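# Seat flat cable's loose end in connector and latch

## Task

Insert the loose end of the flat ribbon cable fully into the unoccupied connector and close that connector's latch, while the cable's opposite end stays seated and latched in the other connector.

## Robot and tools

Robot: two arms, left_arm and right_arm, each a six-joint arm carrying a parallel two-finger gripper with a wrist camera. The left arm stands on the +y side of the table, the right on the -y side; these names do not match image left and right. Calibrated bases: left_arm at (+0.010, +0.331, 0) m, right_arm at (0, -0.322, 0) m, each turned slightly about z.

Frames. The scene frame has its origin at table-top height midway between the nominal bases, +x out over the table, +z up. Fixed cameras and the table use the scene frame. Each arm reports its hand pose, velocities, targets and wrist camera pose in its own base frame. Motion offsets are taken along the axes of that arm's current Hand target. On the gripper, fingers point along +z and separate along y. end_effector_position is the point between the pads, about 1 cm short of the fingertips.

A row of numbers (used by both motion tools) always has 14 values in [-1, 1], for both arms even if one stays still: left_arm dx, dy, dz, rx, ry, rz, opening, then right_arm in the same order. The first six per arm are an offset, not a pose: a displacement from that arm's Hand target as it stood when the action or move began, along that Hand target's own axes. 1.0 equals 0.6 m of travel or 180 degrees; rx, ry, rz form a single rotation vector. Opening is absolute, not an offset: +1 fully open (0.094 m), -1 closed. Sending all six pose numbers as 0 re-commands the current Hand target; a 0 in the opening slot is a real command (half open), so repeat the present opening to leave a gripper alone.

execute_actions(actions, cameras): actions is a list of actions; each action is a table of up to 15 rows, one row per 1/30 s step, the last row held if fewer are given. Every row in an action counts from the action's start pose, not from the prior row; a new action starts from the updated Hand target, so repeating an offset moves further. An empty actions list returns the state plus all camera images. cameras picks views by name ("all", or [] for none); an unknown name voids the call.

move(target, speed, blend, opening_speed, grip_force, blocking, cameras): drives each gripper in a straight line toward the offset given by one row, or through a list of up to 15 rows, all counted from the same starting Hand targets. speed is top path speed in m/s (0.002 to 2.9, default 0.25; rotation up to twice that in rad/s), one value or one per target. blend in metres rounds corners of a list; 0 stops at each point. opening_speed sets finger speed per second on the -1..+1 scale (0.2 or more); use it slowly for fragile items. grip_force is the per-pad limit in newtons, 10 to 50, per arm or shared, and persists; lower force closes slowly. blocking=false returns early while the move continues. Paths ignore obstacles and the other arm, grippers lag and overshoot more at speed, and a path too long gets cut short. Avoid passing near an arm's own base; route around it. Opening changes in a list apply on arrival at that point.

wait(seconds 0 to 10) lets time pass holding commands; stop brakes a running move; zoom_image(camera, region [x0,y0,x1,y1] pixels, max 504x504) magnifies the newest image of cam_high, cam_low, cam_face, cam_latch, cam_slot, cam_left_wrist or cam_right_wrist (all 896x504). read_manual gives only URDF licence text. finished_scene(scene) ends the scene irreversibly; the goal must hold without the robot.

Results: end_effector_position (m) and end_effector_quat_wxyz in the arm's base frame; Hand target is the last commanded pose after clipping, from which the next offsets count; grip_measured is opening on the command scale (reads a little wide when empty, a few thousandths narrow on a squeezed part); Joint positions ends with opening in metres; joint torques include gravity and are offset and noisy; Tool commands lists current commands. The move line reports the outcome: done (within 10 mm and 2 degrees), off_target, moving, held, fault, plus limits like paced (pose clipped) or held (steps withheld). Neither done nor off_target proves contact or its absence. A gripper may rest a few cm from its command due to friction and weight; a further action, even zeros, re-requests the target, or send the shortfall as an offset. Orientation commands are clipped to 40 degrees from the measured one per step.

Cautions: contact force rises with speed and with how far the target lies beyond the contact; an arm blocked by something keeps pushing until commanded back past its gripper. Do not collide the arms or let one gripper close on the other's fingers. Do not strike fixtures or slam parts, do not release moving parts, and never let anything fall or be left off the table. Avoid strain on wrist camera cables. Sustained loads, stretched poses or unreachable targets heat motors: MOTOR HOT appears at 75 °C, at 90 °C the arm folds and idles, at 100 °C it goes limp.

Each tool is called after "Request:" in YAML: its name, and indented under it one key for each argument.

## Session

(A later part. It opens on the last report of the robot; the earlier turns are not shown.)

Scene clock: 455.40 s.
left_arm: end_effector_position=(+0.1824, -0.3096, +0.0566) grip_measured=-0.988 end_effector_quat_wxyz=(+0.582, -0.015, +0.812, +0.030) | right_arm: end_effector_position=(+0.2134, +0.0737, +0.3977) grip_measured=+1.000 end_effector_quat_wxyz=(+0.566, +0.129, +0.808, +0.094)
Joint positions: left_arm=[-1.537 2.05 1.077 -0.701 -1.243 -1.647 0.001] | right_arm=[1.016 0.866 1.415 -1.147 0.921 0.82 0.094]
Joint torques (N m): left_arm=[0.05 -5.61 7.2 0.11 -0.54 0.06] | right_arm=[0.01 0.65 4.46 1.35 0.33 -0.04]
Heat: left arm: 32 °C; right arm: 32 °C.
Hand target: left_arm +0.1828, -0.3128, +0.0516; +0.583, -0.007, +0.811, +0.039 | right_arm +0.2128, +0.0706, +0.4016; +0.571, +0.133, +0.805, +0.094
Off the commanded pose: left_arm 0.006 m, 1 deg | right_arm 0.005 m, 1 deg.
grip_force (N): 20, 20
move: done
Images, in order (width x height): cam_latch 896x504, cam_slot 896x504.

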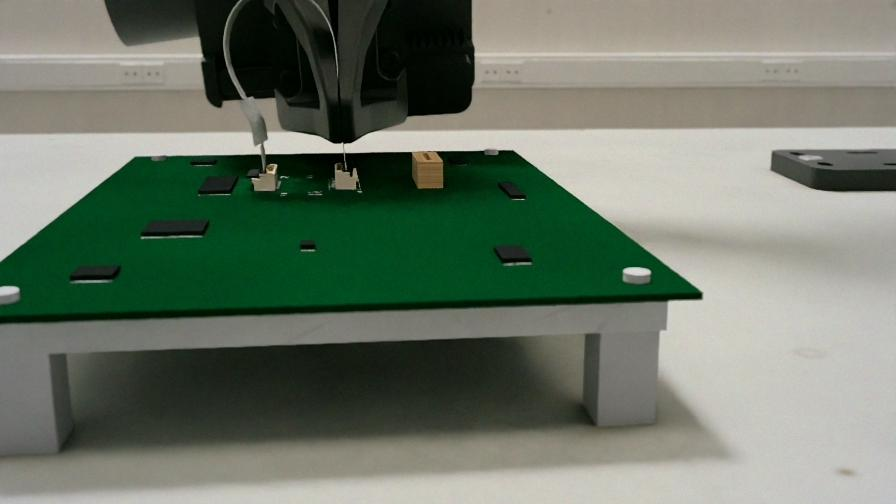

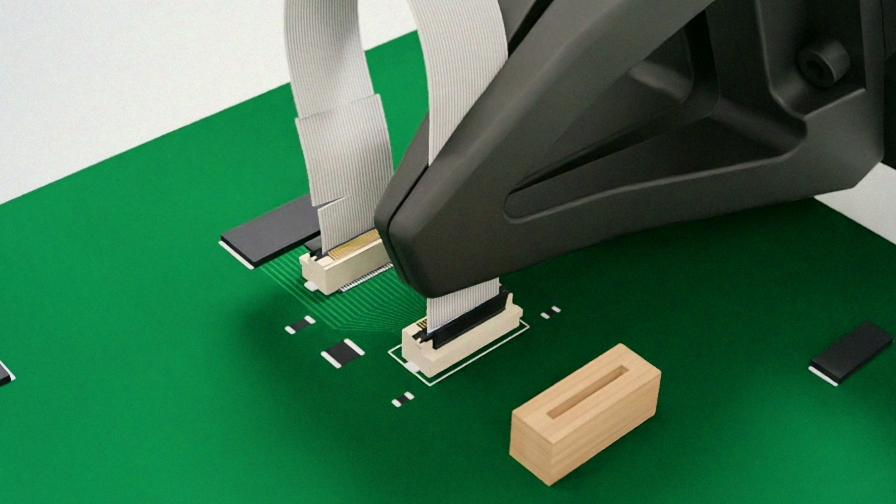

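Request:
move:
  target: [-0.0004,0.0046,0.0002,-0.0022,-0.0006,-0.010,-1,0,0,0,0,0,0,1]
  speed: 0.02
  cameras: ["cam_latch","cam_slot"]

Request:
zoom_image:
  camera: "cam_latch"
  region: [325, 130, 385, 190]

Request:
zoom_image:
  camera: "cam_slot"
  region: [400, 270, 540, 390]

Scene clock: 458.87 s.
left_arm: end_effector_position=(+0.1824, -0.3090, +0.0567) grip_measured=-0.988 end_effector_quat_wxyz=(+0.583, -0.026, +0.812, +0.023) | right_arm: end_effector_position=(+0.2134, +0.0737, +0.3977) grip_measured=+1.000 end_effector_quat_wxyz=(+0.566, +0.129, +0.808, +0.094)
Joint positions: left_arm=[-1.537 2.05 1.077 -0.707 -1.243 -1.678 0.001] | right_arm=[1.016 0.866 1.415 -1.147 0.921 0.82 0.094]
Joint torques (N m): left_arm=[0.03 -5.74 7.15 0.02 -0.5 -0.09] | right_arm=[-0.01 0.65 4.46 1.35 0.34 -0.04]
Heat: left arm: 32 °C; right arm: 32 °C.
Hand target: left_arm +0.1829, -0.3101, +0.0520; +0.585, -0.022, +0.810, +0.032 | right_arm +0.2128, +0.0706, +0.4016; +0.571, +0.133, +0.805, +0.094
Off the commanded pose: left_arm 0.005 m, 1 deg | right_arm 0.005 m, 1 deg.
grip_force (N): 20, 20
move: done
Images, in order (width x height): cam_latch 896x504, cam_slot 896x504.

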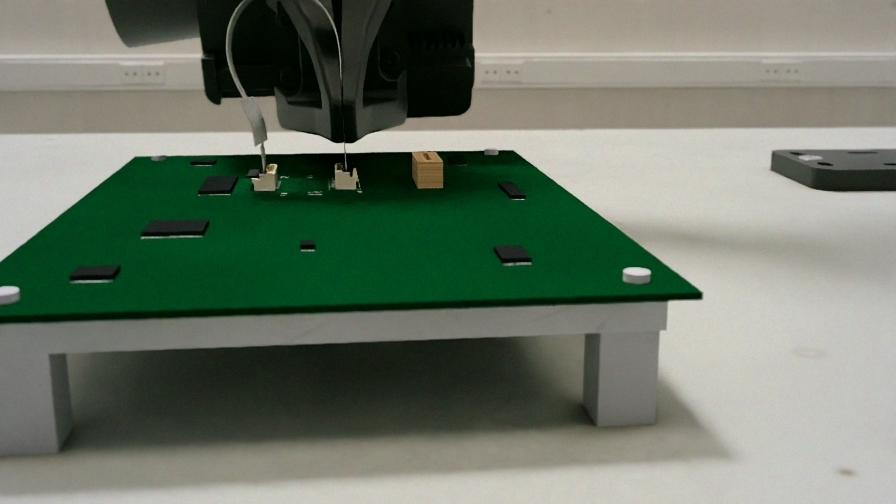

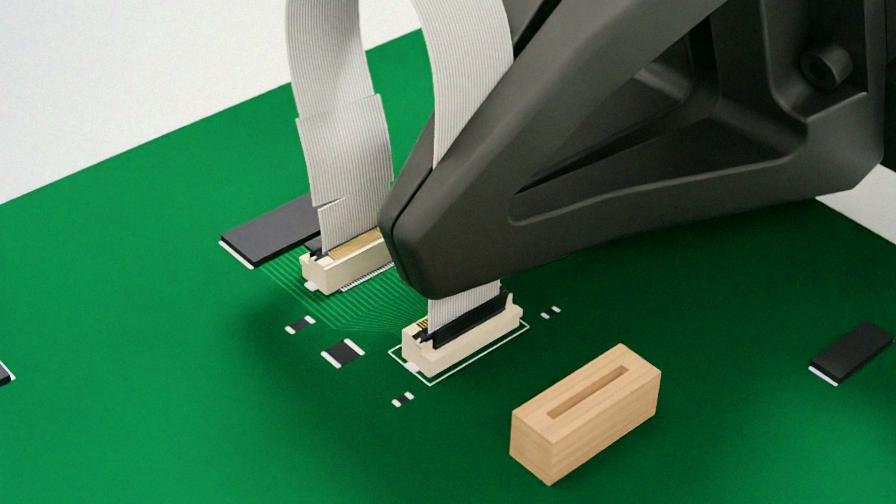

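Scaled by 8.400 from the camera's 896x504 image, which has a finer 1280x720 frame.

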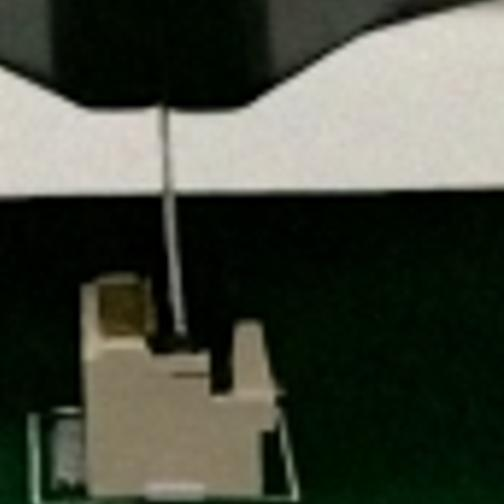

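Scaled by 3.600 from the camera's 896x504 image, which has a finer 1280x720 frame.

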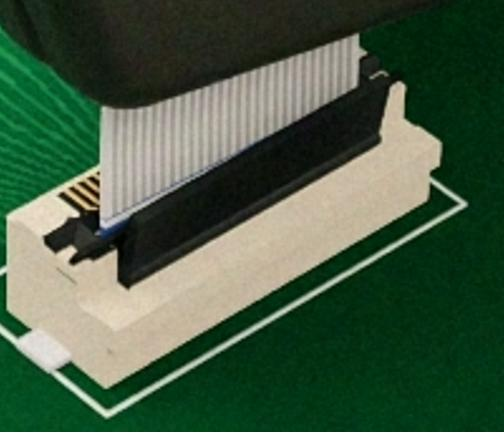

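Request:
move:
  target: [-0.0002,0.0023,0.0001,-0.0011,-0.0003,0.0030,-1,0,0,0,0,0,0,1]
  speed: 0.02

Request:
move:
  target: [-0.0122,-0.0021,-0.0045,0.0029,0.0008,-0.0083,-1,0,0,0,0,0,0,1]
  speed: 0.03
  cameras: ["cam_latch","cam_slot"]

Request:
zoom_image:
  camera: "cam_latch"
  region: [325, 130, 385, 190]

Request:
zoom_image:
  camera: "cam_slot"
  region: [400, 270, 540, 390]

Scene clock: 461.37 s.
left_arm: end_effector_position=(+0.1824, -0.3085, +0.0568) grip_measured=-0.988 end_effector_quat_wxyz=(+0.583, -0.025, +0.812, +0.025) | right_arm: end_effector_position=(+0.2134, +0.0737, +0.3977) grip_measured=+1.000 end_effector_quat_wxyz=(+0.566, +0.129, +0.808, +0.094)
Joint positions: left_arm=[-1.537 2.05 1.077 -0.711 -1.243 -1.679 0.001] | right_arm=[1.016 0.866 1.415 -1.147 0.921 0.82 0.094]
Joint torques (N m): left_arm=[0.14 -5.68 7.12 -0.03 -0.53 -0.1] | right_arm=[0.02 0.68 4.46 1.36 0.33 -0.04]
Heat: left arm: 32 °C; right arm: 32 °C.
Hand target: left_arm +0.1829, -0.3088, +0.0522; +0.585, -0.019, +0.810, +0.036 | right_arm +0.2128, +0.0706, +0.4016; +0.571, +0.133, +0.805, +0.094
Off the commanded pose: left_arm 0.005 m, 2 deg | right_arm 0.005 m, 1 deg.
grip_force (N): 20, 20
move: done

Scene clock: 462.07 s.
left_arm: end_effector_position=(+0.1824, -0.3083, +0.0568) grip_measured=-0.988 end_effector_quat_wxyz=(+0.583, -0.025, +0.812, +0.024) | right_arm: end_effector_position=(+0.2134, +0.0737, +0.3977) grip_measured=+1.000 end_effector_quat_wxyz=(+0.566, +0.129, +0.808, +0.094)
Joint positions: left_arm=[-1.537 2.05 1.077 -0.713 -1.243 -1.681 0.001] | right_arm=[1.016 0.866 1.415 -1.147 0.921 0.82 0.094]
Joint torques (N m): left_arm=[0.1 -7.53 7.08 -0.04 -0.53 -0.11] | right_arm=[-0.01 0.65 4.48 1.36 0.33 -0.03]
Heat: left arm: 32 °C; right arm: 32 °C.
Hand target: left_arm +0.1827, -0.3103, +0.0599; +0.584, -0.027, +0.811, +0.025 | right_arm +0.2128, +0.0706, +0.4016; +0.571, +0.133, +0.805, +0.094
Off the commanded pose: left_arm 0.004 m, 0 deg | right_arm 0.005 m, 1 deg.
grip_force (N): 20, 20
move: done
Images, in order (width x height): cam_latch 896x504, cam_slot 896x504.

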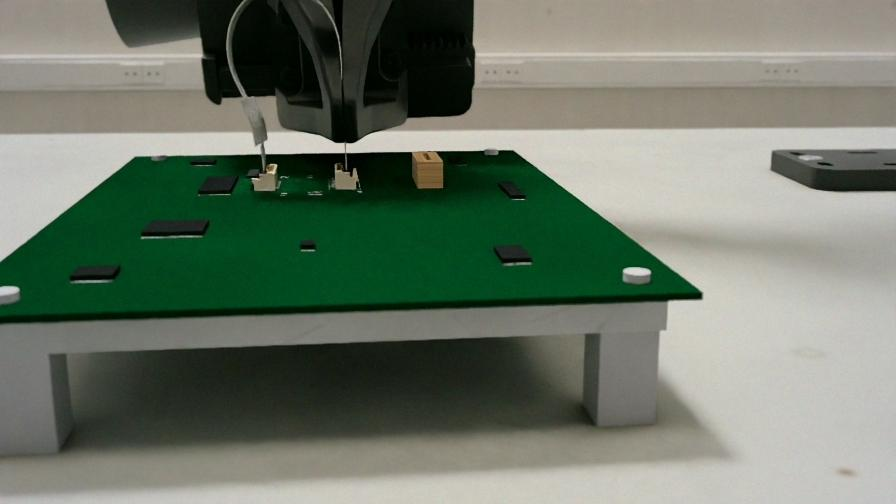

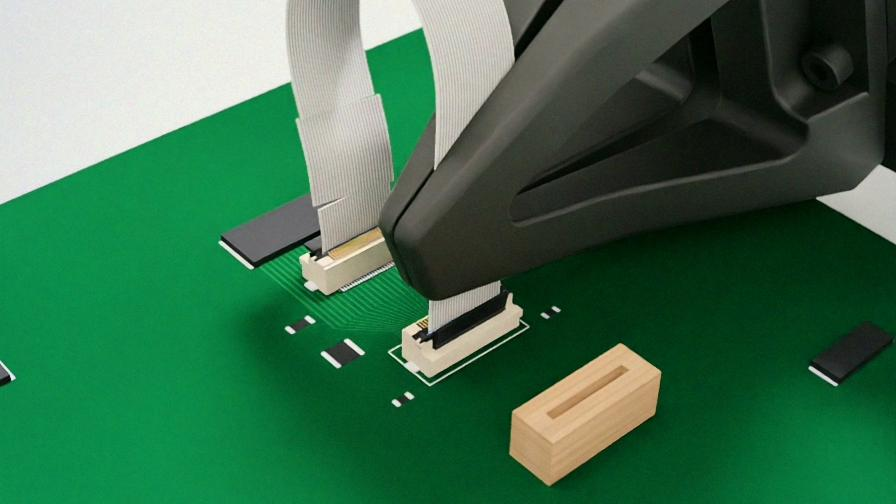

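Scaled by 8.400 from the camera's 896x504 image, which has a finer 1280x720 frame.

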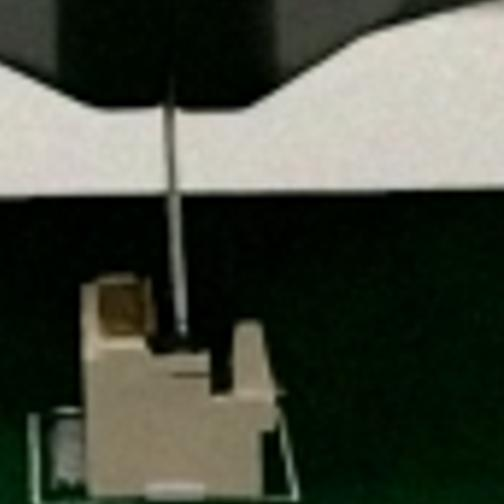

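Scaled by 3.600 from the camera's 896x504 image, which has a finer 1280x720 frame.

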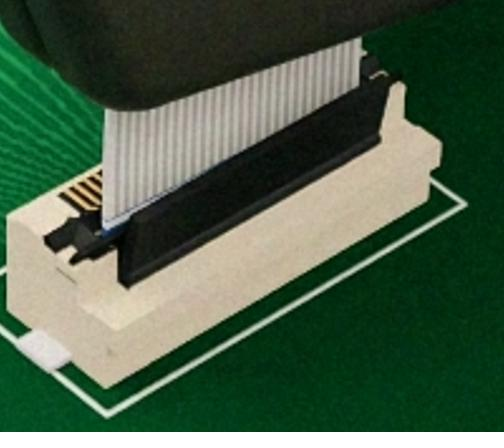

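Request:
move:
  target: [0,0,0,0,0,0,-0.6,0,0,0,0,0,0,1]
  opening_speed: 0.4
  cameras: ["cam_latch","cam_slot","cam_face"]

Request:
zoom_image:
  camera: "cam_latch"
  region: [290, 90, 410, 200]

Request:
zoom_image:
  camera: "cam_slot"
  region: [400, 270, 540, 390]

Scene clock: 465.60 s.
left_arm: end_effector_position=(+0.1810, -0.3068, +0.0532) grip_measured=-0.602 end_effector_quat_wxyz=(+0.574, -0.024, +0.818, +0.028) | right_arm: end_effector_position=(+0.2134, +0.0737, +0.3977) grip_measured=+1.000 end_effector_quat_wxyz=(+0.566, +0.129, +0.808, +0.094)
Joint positions: left_arm=[-1.537 2.05 1.077 -0.721 -1.221 -1.682 0.019] | right_arm=[1.016 0.866 1.415 -1.147 0.921 0.82 0.094]
Joint torques (N m): left_arm=[0.12 -7.56 7.04 0.02 -0.73 -0.11] | right_arm=[0.01 0.68 4.45 1.36 0.33 -0.04]
Heat: left arm: 32 °C; right arm: 33 °C.
Hand target: left_arm +0.1827, -0.3103, +0.0600; +0.584, -0.027, +0.811, +0.025 | right_arm +0.2128, +0.0706, +0.4016; +0.571, +0.133, +0.805, +0.094
Off the commanded pose: left_arm 0.008 m, 2 deg | right_arm 0.005 m, 1 deg.
grip_force (N): 20, 20
move: done
Images, in order (width x height): cam_face 896x504, cam_latch 896x504, cam_slot 896x504.

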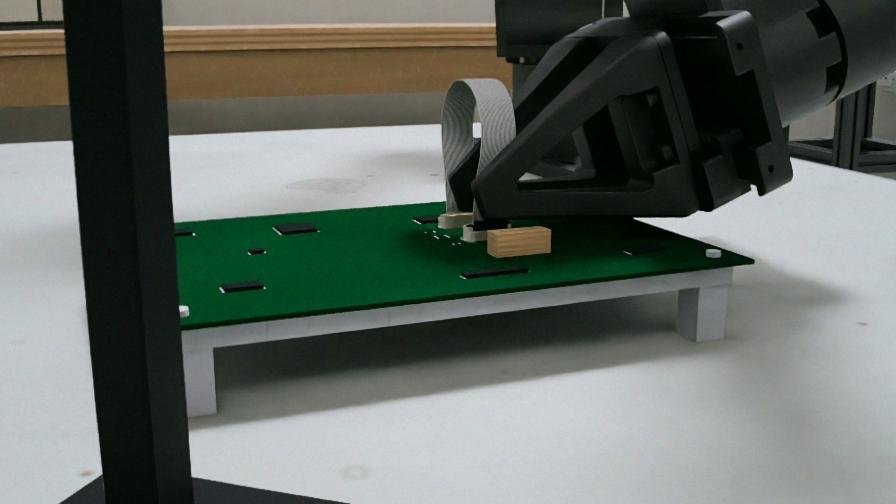

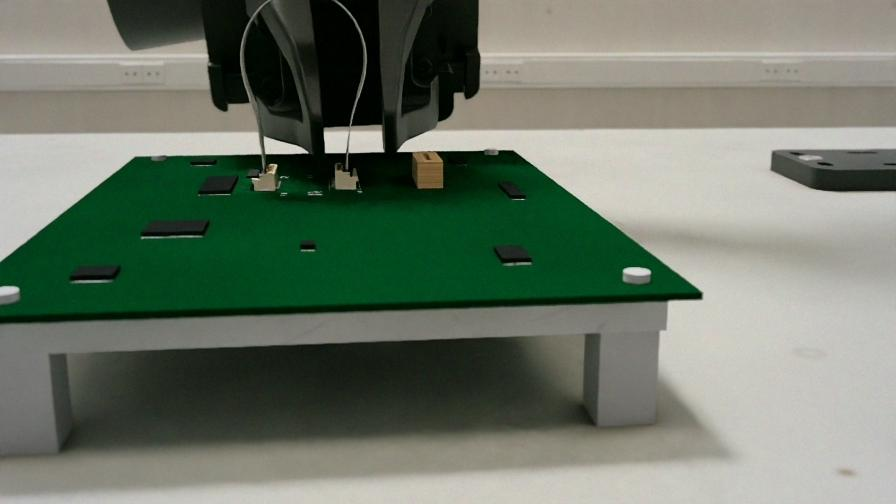

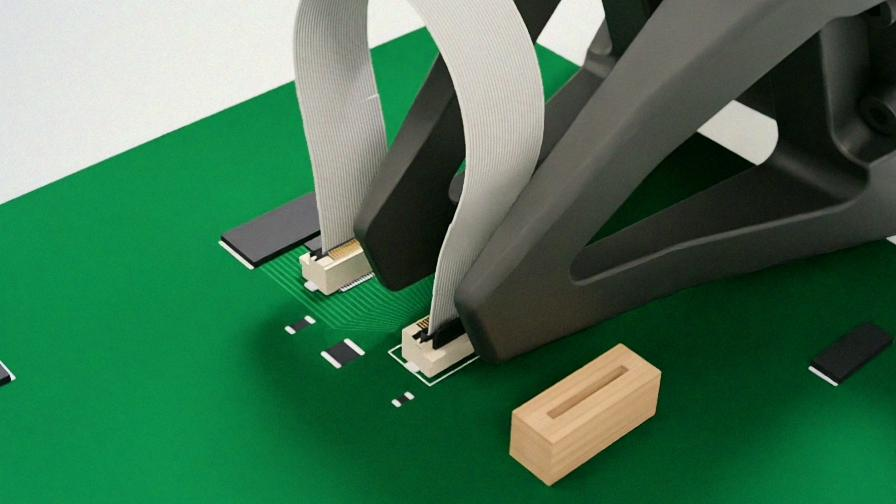

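Scaled by 4.200 from the camera's 896x504 image, which has a finer 1280x720 frame.

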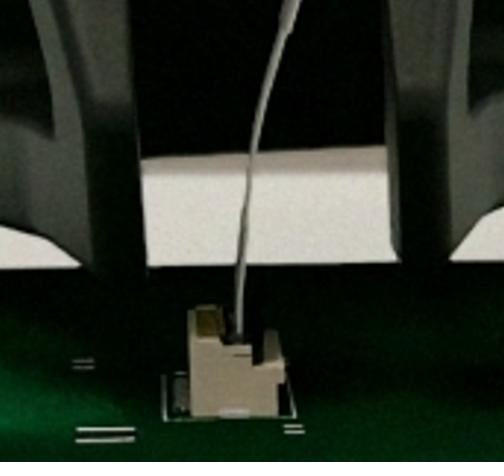

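Scaled by 3.600 from the camera's 896x504 image, which has a finer 1280x720 frame.

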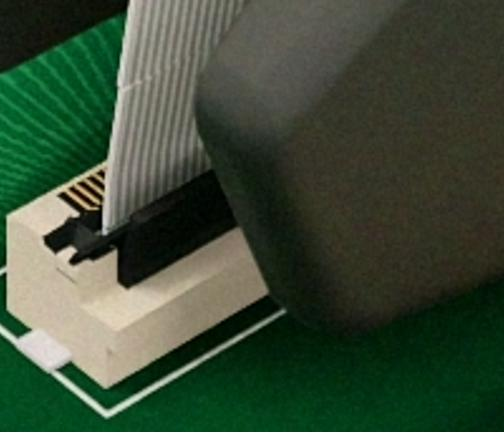

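Request:
move:
  target: [-0.0306,-0.0053,-0.0113,0.0073,0.002,-0.0207,-0.6,0,0,0,0,0,0,1]
  speed: 0.05
  cameras: ["cam_latch","cam_slot","cam_face"]

Request:
zoom_image:
  camera: "cam_latch"
  region: [290, 90, 410, 200]

Request:
zoom_image:
  camera: "cam_slot"
  region: [400, 270, 540, 390]

Scene clock: 482.33 s.
left_arm: end_effector_position=(+0.1808, -0.3086, +0.0611) grip_measured=-0.602 end_effector_quat_wxyz=(+0.572, -0.033, +0.819, +0.016) | right_arm: end_effector_position=(+0.2134, +0.0737, +0.3977) grip_measured=+1.000 end_effector_quat_wxyz=(+0.566, +0.129, +0.808, +0.094)
Joint positions: left_arm=[-1.537 2.021 1.077 -0.721 -1.217 -1.682 0.019] | right_arm=[1.016 0.866 1.415 -1.147 0.921 0.82 0.094]
Joint torques (N m): left_arm=[0.06 -10.22 6.87 0.08 -0.71 -0.11] | right_arm=[0.01 0.66 4.46 1.36 0.33 -0.03]
Heat: left arm: 31 °C; right arm: 33 °C.
Hand target: left_arm +0.1823, -0.3137, +0.0794; +0.582, -0.047, +0.811, -0.003 | right_arm +0.2128, +0.0706, +0.4016; +0.571, +0.133, +0.805, +0.094
Off the commanded pose: left_arm 0.019 m, 3 deg | right_arm 0.005 m, 1 deg.
grip_force (N): 20, 20
move: off_target (left_arm)
Images, in order (width x height): cam_face 896x504, cam_latch 896x504, cam_slot 896x504.

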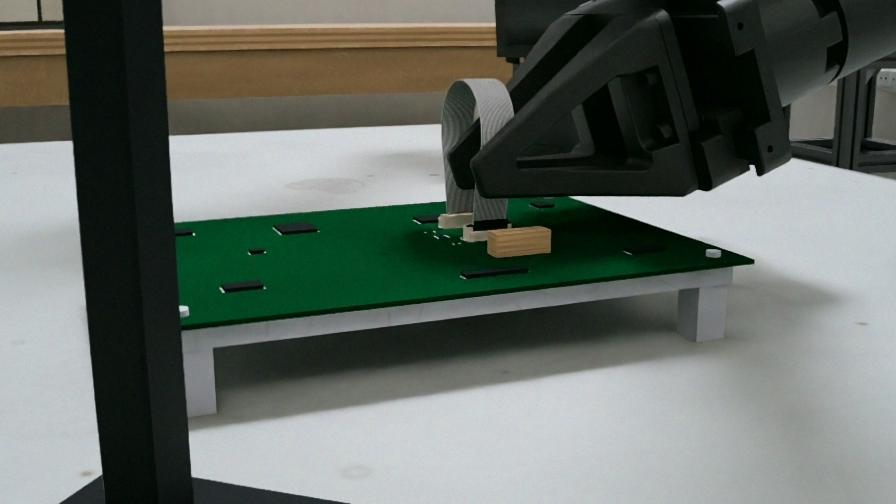

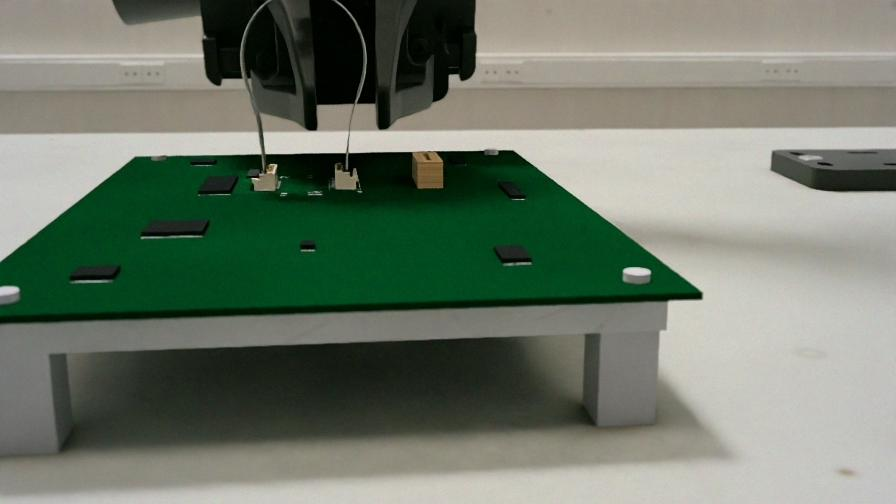

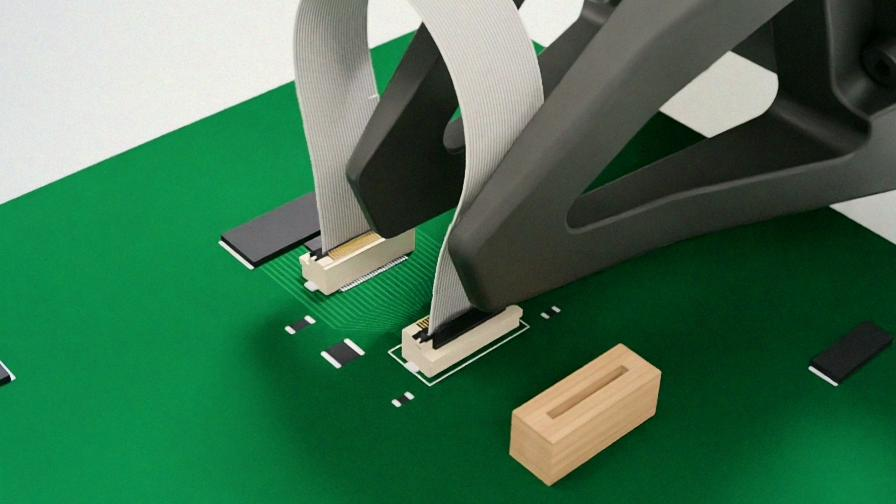

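Scaled by 4.200 from the camera's 896x504 image, which has a finer 1280x720 frame.

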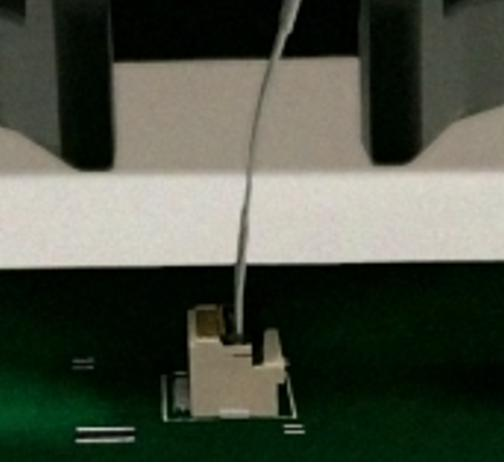

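Scaled by 3.600 from the camera's 896x504 image, which has a finer 1280x720 frame.

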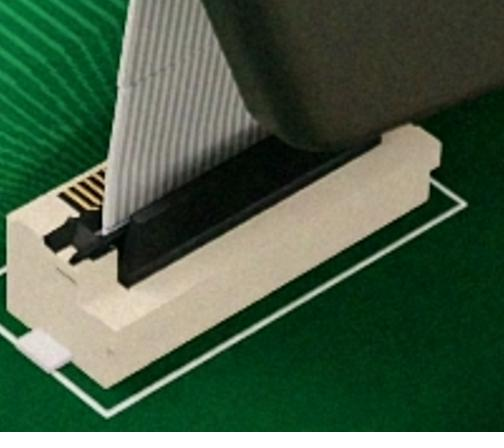

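Request:
zoom_image:
  camera: "cam_latch"
  region: [235, 140, 295, 200]

Request:
zoom_image:
  camera: "cam_slot"
  region: [290, 210, 430, 310]

Request:
zoom_image:
  camera: "cam_latch"
  region: [325, 150, 365, 190]

Request:
zoom_image:
  camera: "cam_face"
  region: [430, 200, 530, 260]

Request:
zoom_image:
  camera: "cam_slot"
  region: [395, 290, 535, 390]

Scaled by 8.400 from the camera's 896x504 image, which has a finer 1280x720 frame.

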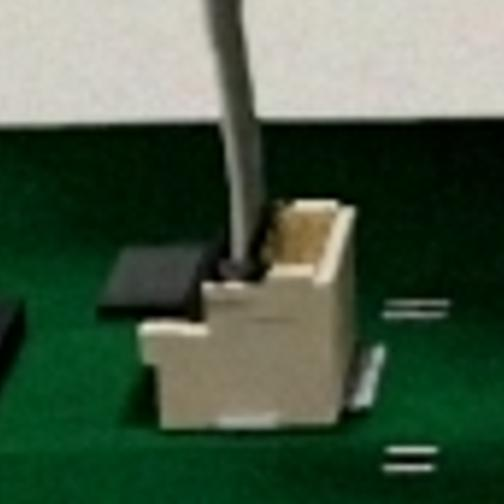

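Scaled by 3.600 from the camera's 896x504 image, which has a finer 1280x720 frame.

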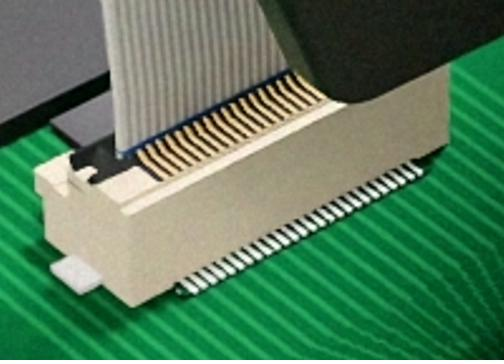

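Scaled by 12.600 from the camera's 896x504 image, which has a finer 1280x720 frame.

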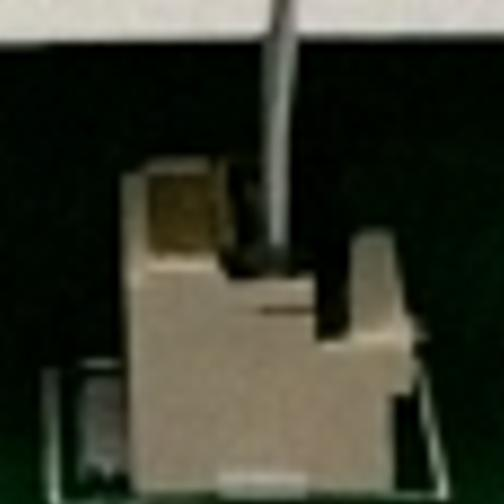

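Scaled by 5.040 from the camera's 896x504 image, which has a finer 1280x720 frame.

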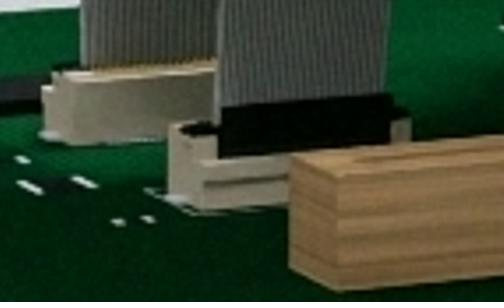

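Scaled by 3.600 from the camera's 896x504 image, which has a finer 1280x720 frame.

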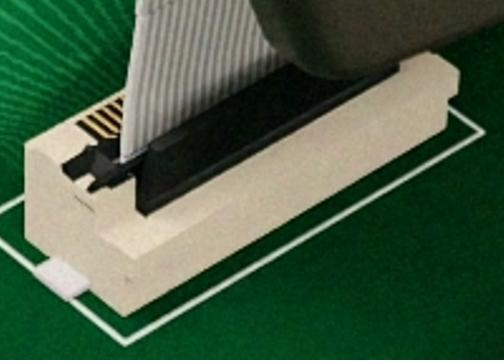

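Request:
move:
  target: [-0.0156,-0.0011,-0.0057,0,0.03,0,-0.6,0,0,0,0,0,0,1]
  speed: 0.04
  cameras: ["cam_latch","cam_slot","cam_face"]

Scene clock: 497.40 s.
left_arm: end_effector_position=(+0.1782, -0.3071, +0.0684) grip_measured=-0.602 end_effector_quat_wxyz=(+0.533, -0.035, +0.845, +0.012) | right_arm: end_effector_position=(+0.2134, +0.0737, +0.3977) grip_measured=+1.000 end_effector_quat_wxyz=(+0.566, +0.129, +0.808, +0.094)
Joint positions: left_arm=[-1.524 1.945 1.077 -0.739 -1.125 -1.629 0.019] | right_arm=[1.016 0.866 1.415 -1.147 0.921 0.82 0.094]
Joint torques (N m): left_arm=[0.73 -10.26 8.57 0.1 -0.69 0.08] | right_arm=[-0.01 0.66 4.48 1.36 0.34 -0.04]
Heat: left arm: 32 °C; right arm: 33 °C.
Hand target: left_arm +0.1821, -0.3138, +0.0895; +0.544, -0.047, +0.838, -0.006 | right_arm +0.2128, +0.0706, +0.4016; +0.571, +0.133, +0.805, +0.094
Off the commanded pose: left_arm 0.022 m, 3 deg | right_arm 0.005 m, 1 deg.
grip_force (N): 20, 20
move: off_target (left_arm)
Images, in order (width x height): cam_face 896x504, cam_latch 896x504, cam_slot 896x504.

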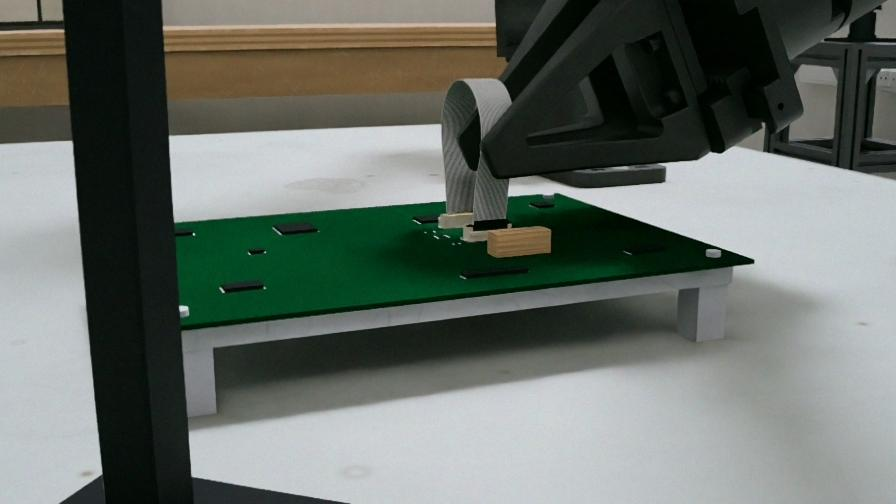

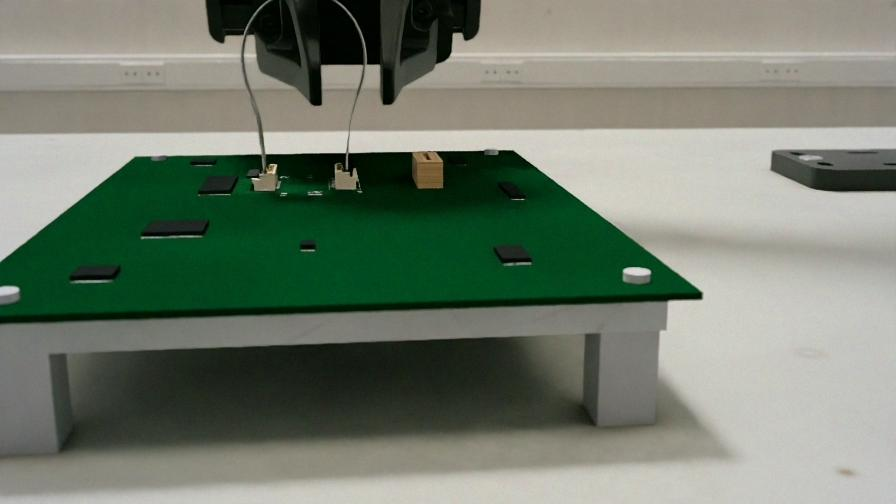

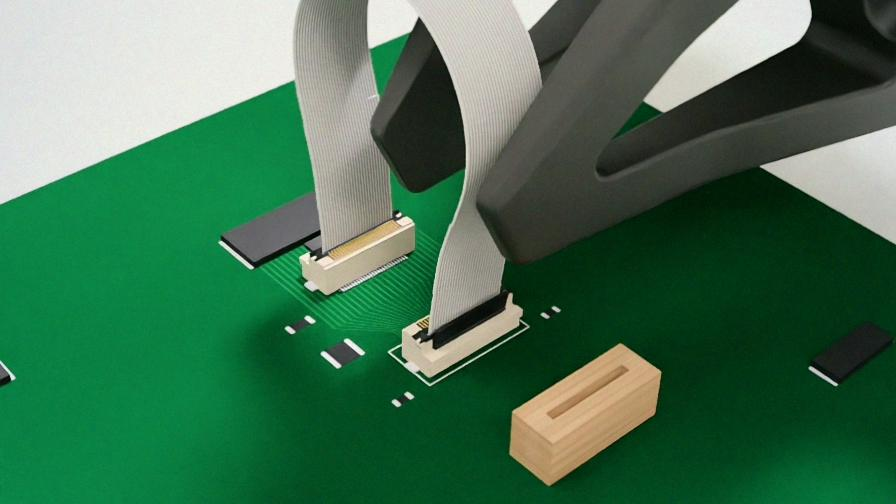

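Request:
move:
  target: [-0.0021,-0.0004,0.0045,0,0.035,0,-0.6,0,0,0,0,0,0,1]
  speed: 0.04
  cameras: ["cam_latch","cam_slot","cam_face"]

Request:
zoom_image:
  camera: "cam_latch"
  region: [290, 90, 410, 200]

Scene clock: 500.33 s.
left_arm: end_effector_position=(+0.1800, -0.3037, +0.0672) grip_measured=-0.602 end_effector_quat_wxyz=(+0.485, -0.030, +0.874, +0.018) | right_arm: end_effector_position=(+0.2134, +0.0737, +0.3977) grip_measured=+1.000 end_effector_quat_wxyz=(+0.566, +0.129, +0.808, +0.094)
Joint positions: left_arm=[-1.487 1.89 1.077 -0.74 -1.014 -1.546 0.019] | right_arm=[1.016 0.866 1.415 -1.147 0.921 0.82 0.094]
Joint torques (N m): left_arm=[0.5 -9.91 9.31 0.32 -0.62 0.03] | right_arm=[0.01 0.66 4.45 1.36 0.34 -0.04]
Heat: left arm: 32 °C; right arm: 33 °C.
Hand target: left_arm +0.1850, -0.3138, +0.0895; +0.497, -0.046, +0.867, -0.008 | right_arm +0.2128, +0.0706, +0.4016; +0.571, +0.133, +0.805, +0.094
Off the commanded pose: left_arm 0.025 m, 4 deg | right_arm 0.005 m, 1 deg.
grip_force (N): 20, 20
move: off_target (left_arm)
Images, in order (width x height): cam_face 896x504, cam_latch 896x504, cam_slot 896x504.

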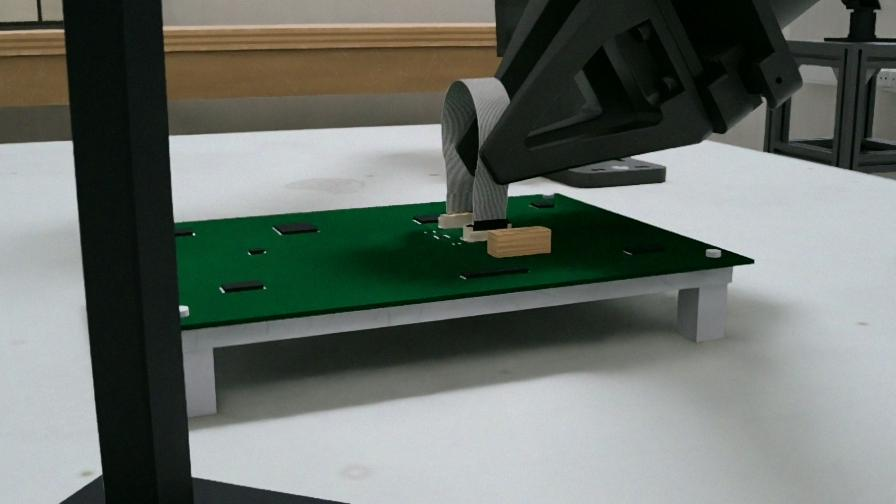

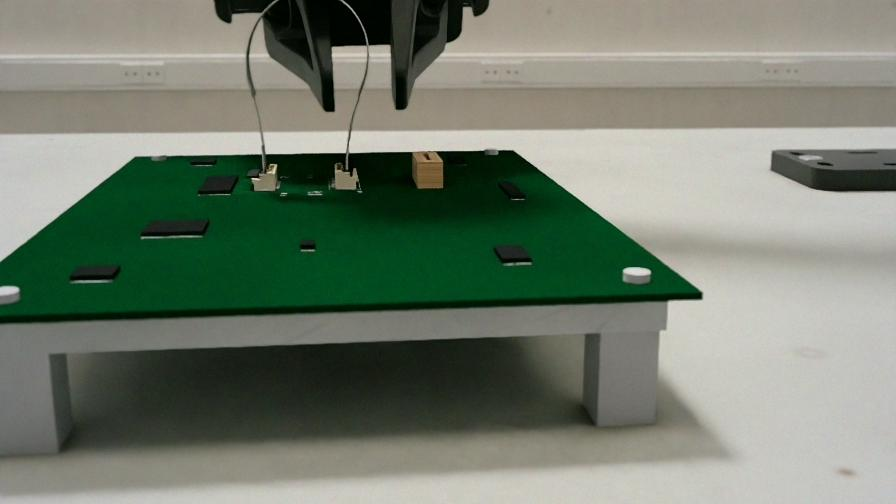

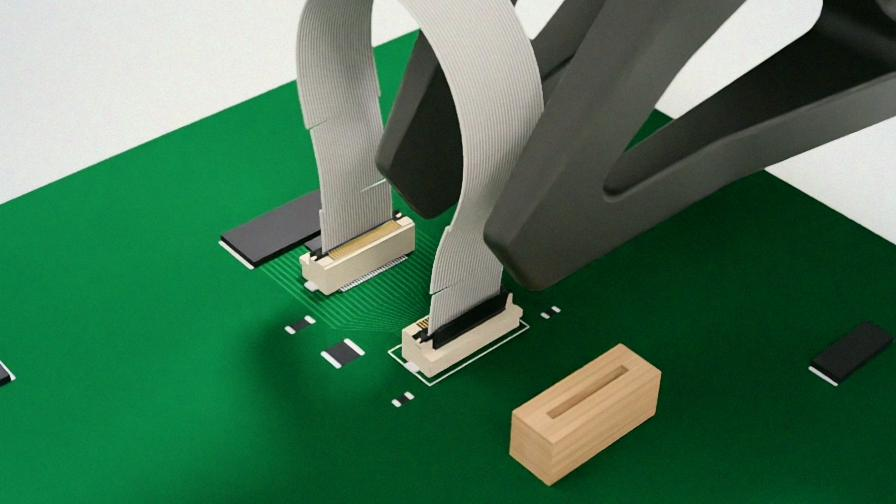

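Scaled by 4.200 from the camera's 896x504 image, which has a finer 1280x720 frame.

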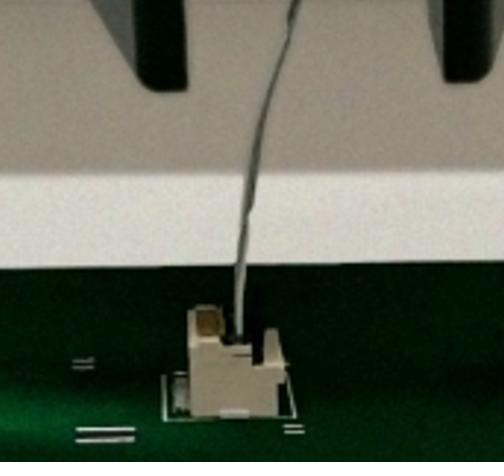

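Request:
move:
  target: [0.0002,-0.0104,0.0108,0,0,0,-0.76,0,0,0,0,0,0,1]
  speed: 0.04
  opening_speed: 0.3
  cameras: ["cam_latch","cam_slot","cam_face"]

Request:
zoom_image:
  camera: "cam_latch"
  region: [290, 90, 410, 200]

Scene clock: 504.87 s.
left_arm: end_effector_position=(+0.1851, -0.3095, +0.0705) grip_measured=-0.758 end_effector_quat_wxyz=(+0.484, -0.033, +0.875, +0.013) | right_arm: end_effector_position=(+0.2134, +0.0737, +0.3977) grip_measured=+1.000 end_effector_quat_wxyz=(+0.566, +0.129, +0.808, +0.094)
Joint positions: left_arm=[-1.472 1.89 1.095 -0.72 -1.009 -1.515 0.011] | right_arm=[1.016 0.866 1.415 -1.147 0.921 0.82 0.094]
Joint torques (N m): left_arm=[0.75 -8.31 9.31 0.52 -0.66 0.07] | right_arm=[-0.01 0.66 4.46 1.36 0.33 -0.03]
Heat: left arm: 33 °C; right arm: 33 °C.
Hand target: left_arm +0.1910, -0.3199, +0.0866; +0.497, -0.046, +0.867, -0.008 | right_arm +0.2128, +0.0706, +0.4016; +0.571, +0.133, +0.805, +0.094
Off the commanded pose: left_arm 0.020 m, 3 deg | right_arm 0.005 m, 1 deg.
grip_force (N): 20, 20
move: off_target (left_arm)
Images, in order (width x height): cam_face 896x504, cam_latch 896x504, cam_slot 896x504.

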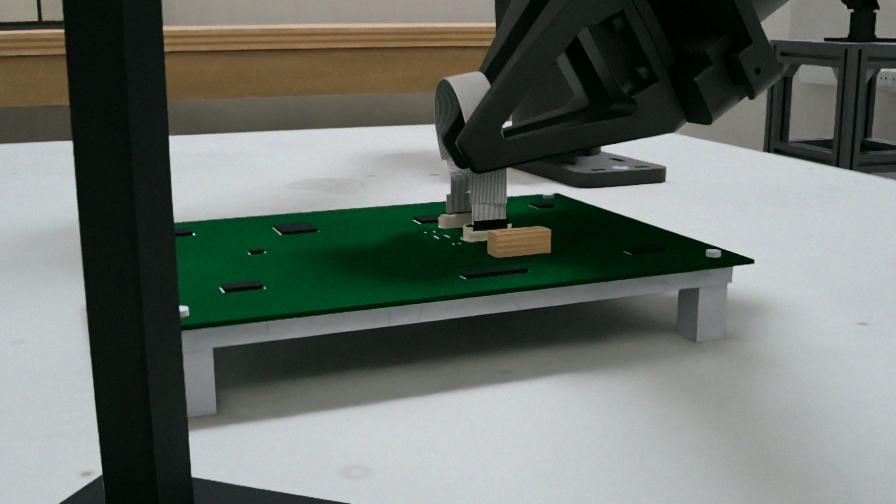

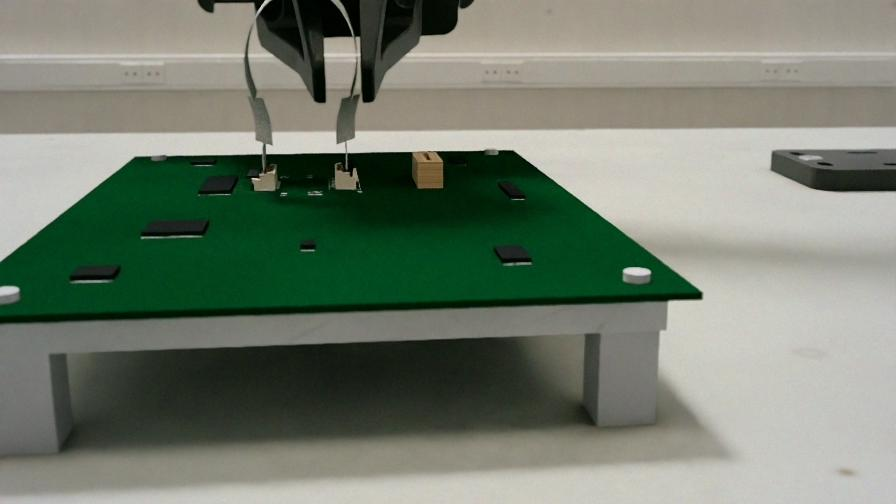

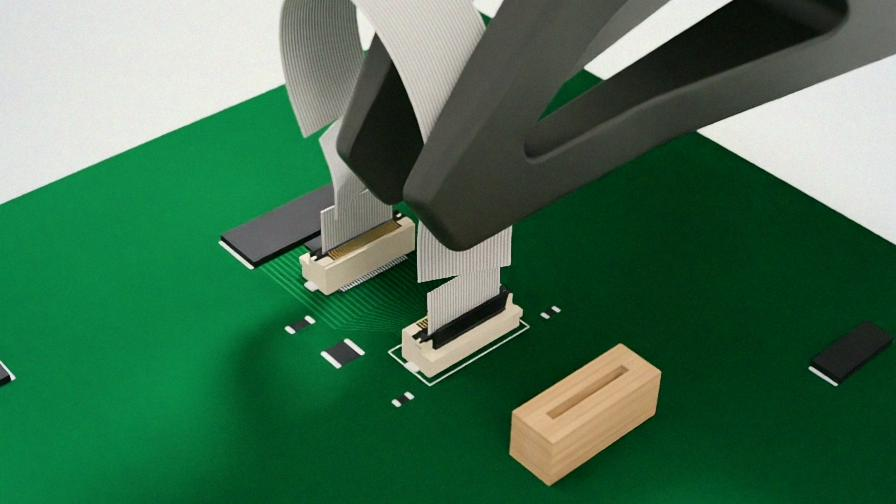

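Scaled by 4.200 from the camera's 896x504 image, which has a finer 1280x720 frame.

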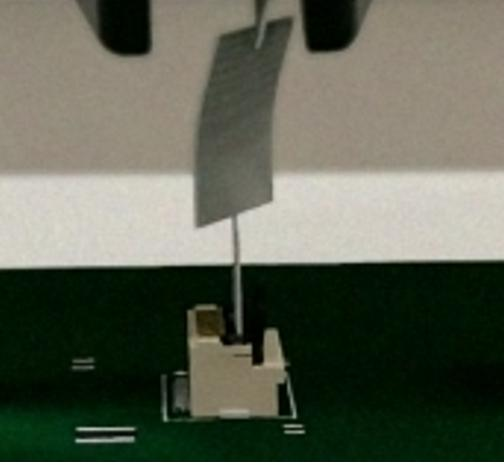

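Request:
move:
  target: [0.033,-0.006,0.0169,0,0,0,-0.76,0,0,0,0,0,0,1]
  speed: 0.03
  cameras: ["cam_latch","cam_slot"]

Request:
zoom_image:
  camera: "cam_latch"
  region: [290, 90, 410, 200]

Scene clock: 509.10 s.
left_arm: end_effector_position=(+0.1878, -0.3210, +0.0670) grip_measured=-0.758 end_effector_quat_wxyz=(+0.492, -0.046, +0.869, -0.011) | right_arm: end_effector_position=(+0.2134, +0.0737, +0.3977) grip_measured=+1.000 end_effector_quat_wxyz=(+0.566, +0.129, +0.808, +0.094)
Joint positions: left_arm=[-1.472 1.912 1.095 -0.641 -1.025 -1.515 0.011] | right_arm=[1.016 0.866 1.415 -1.147 0.921 0.82 0.094]
Joint torques (N m): left_arm=[0.28 -5.6 7.91 0.46 -0.56 0.02] | right_arm=[0.01 0.64 4.45 1.36 0.33 -0.03]
Heat: left arm: 33 °C; right arm: 33 °C.
Hand target: left_arm +0.1900, -0.3249, +0.0646; +0.497, -0.046, +0.867, -0.008 | right_arm +0.2128, +0.0706, +0.4016; +0.571, +0.133, +0.805, +0.094
Off the commanded pose: left_arm 0.005 m, 1 deg | right_arm 0.005 m, 1 deg.
grip_force (N): 20, 20
move: done
Images, in order (width x height): cam_latch 896x504, cam_slot 896x504.

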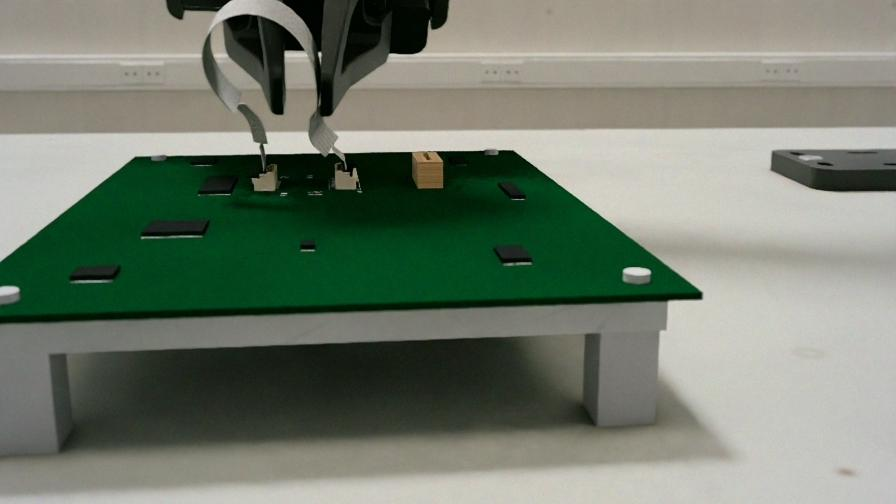

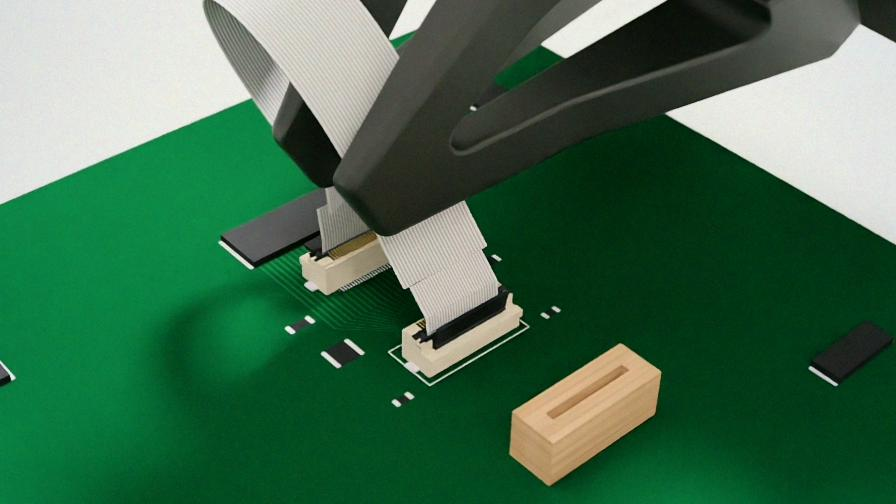

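Scaled by 4.200 from the camera's 896x504 image, which has a finer 1280x720 frame.

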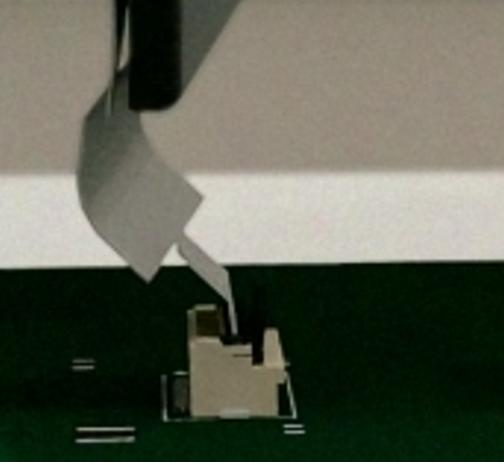

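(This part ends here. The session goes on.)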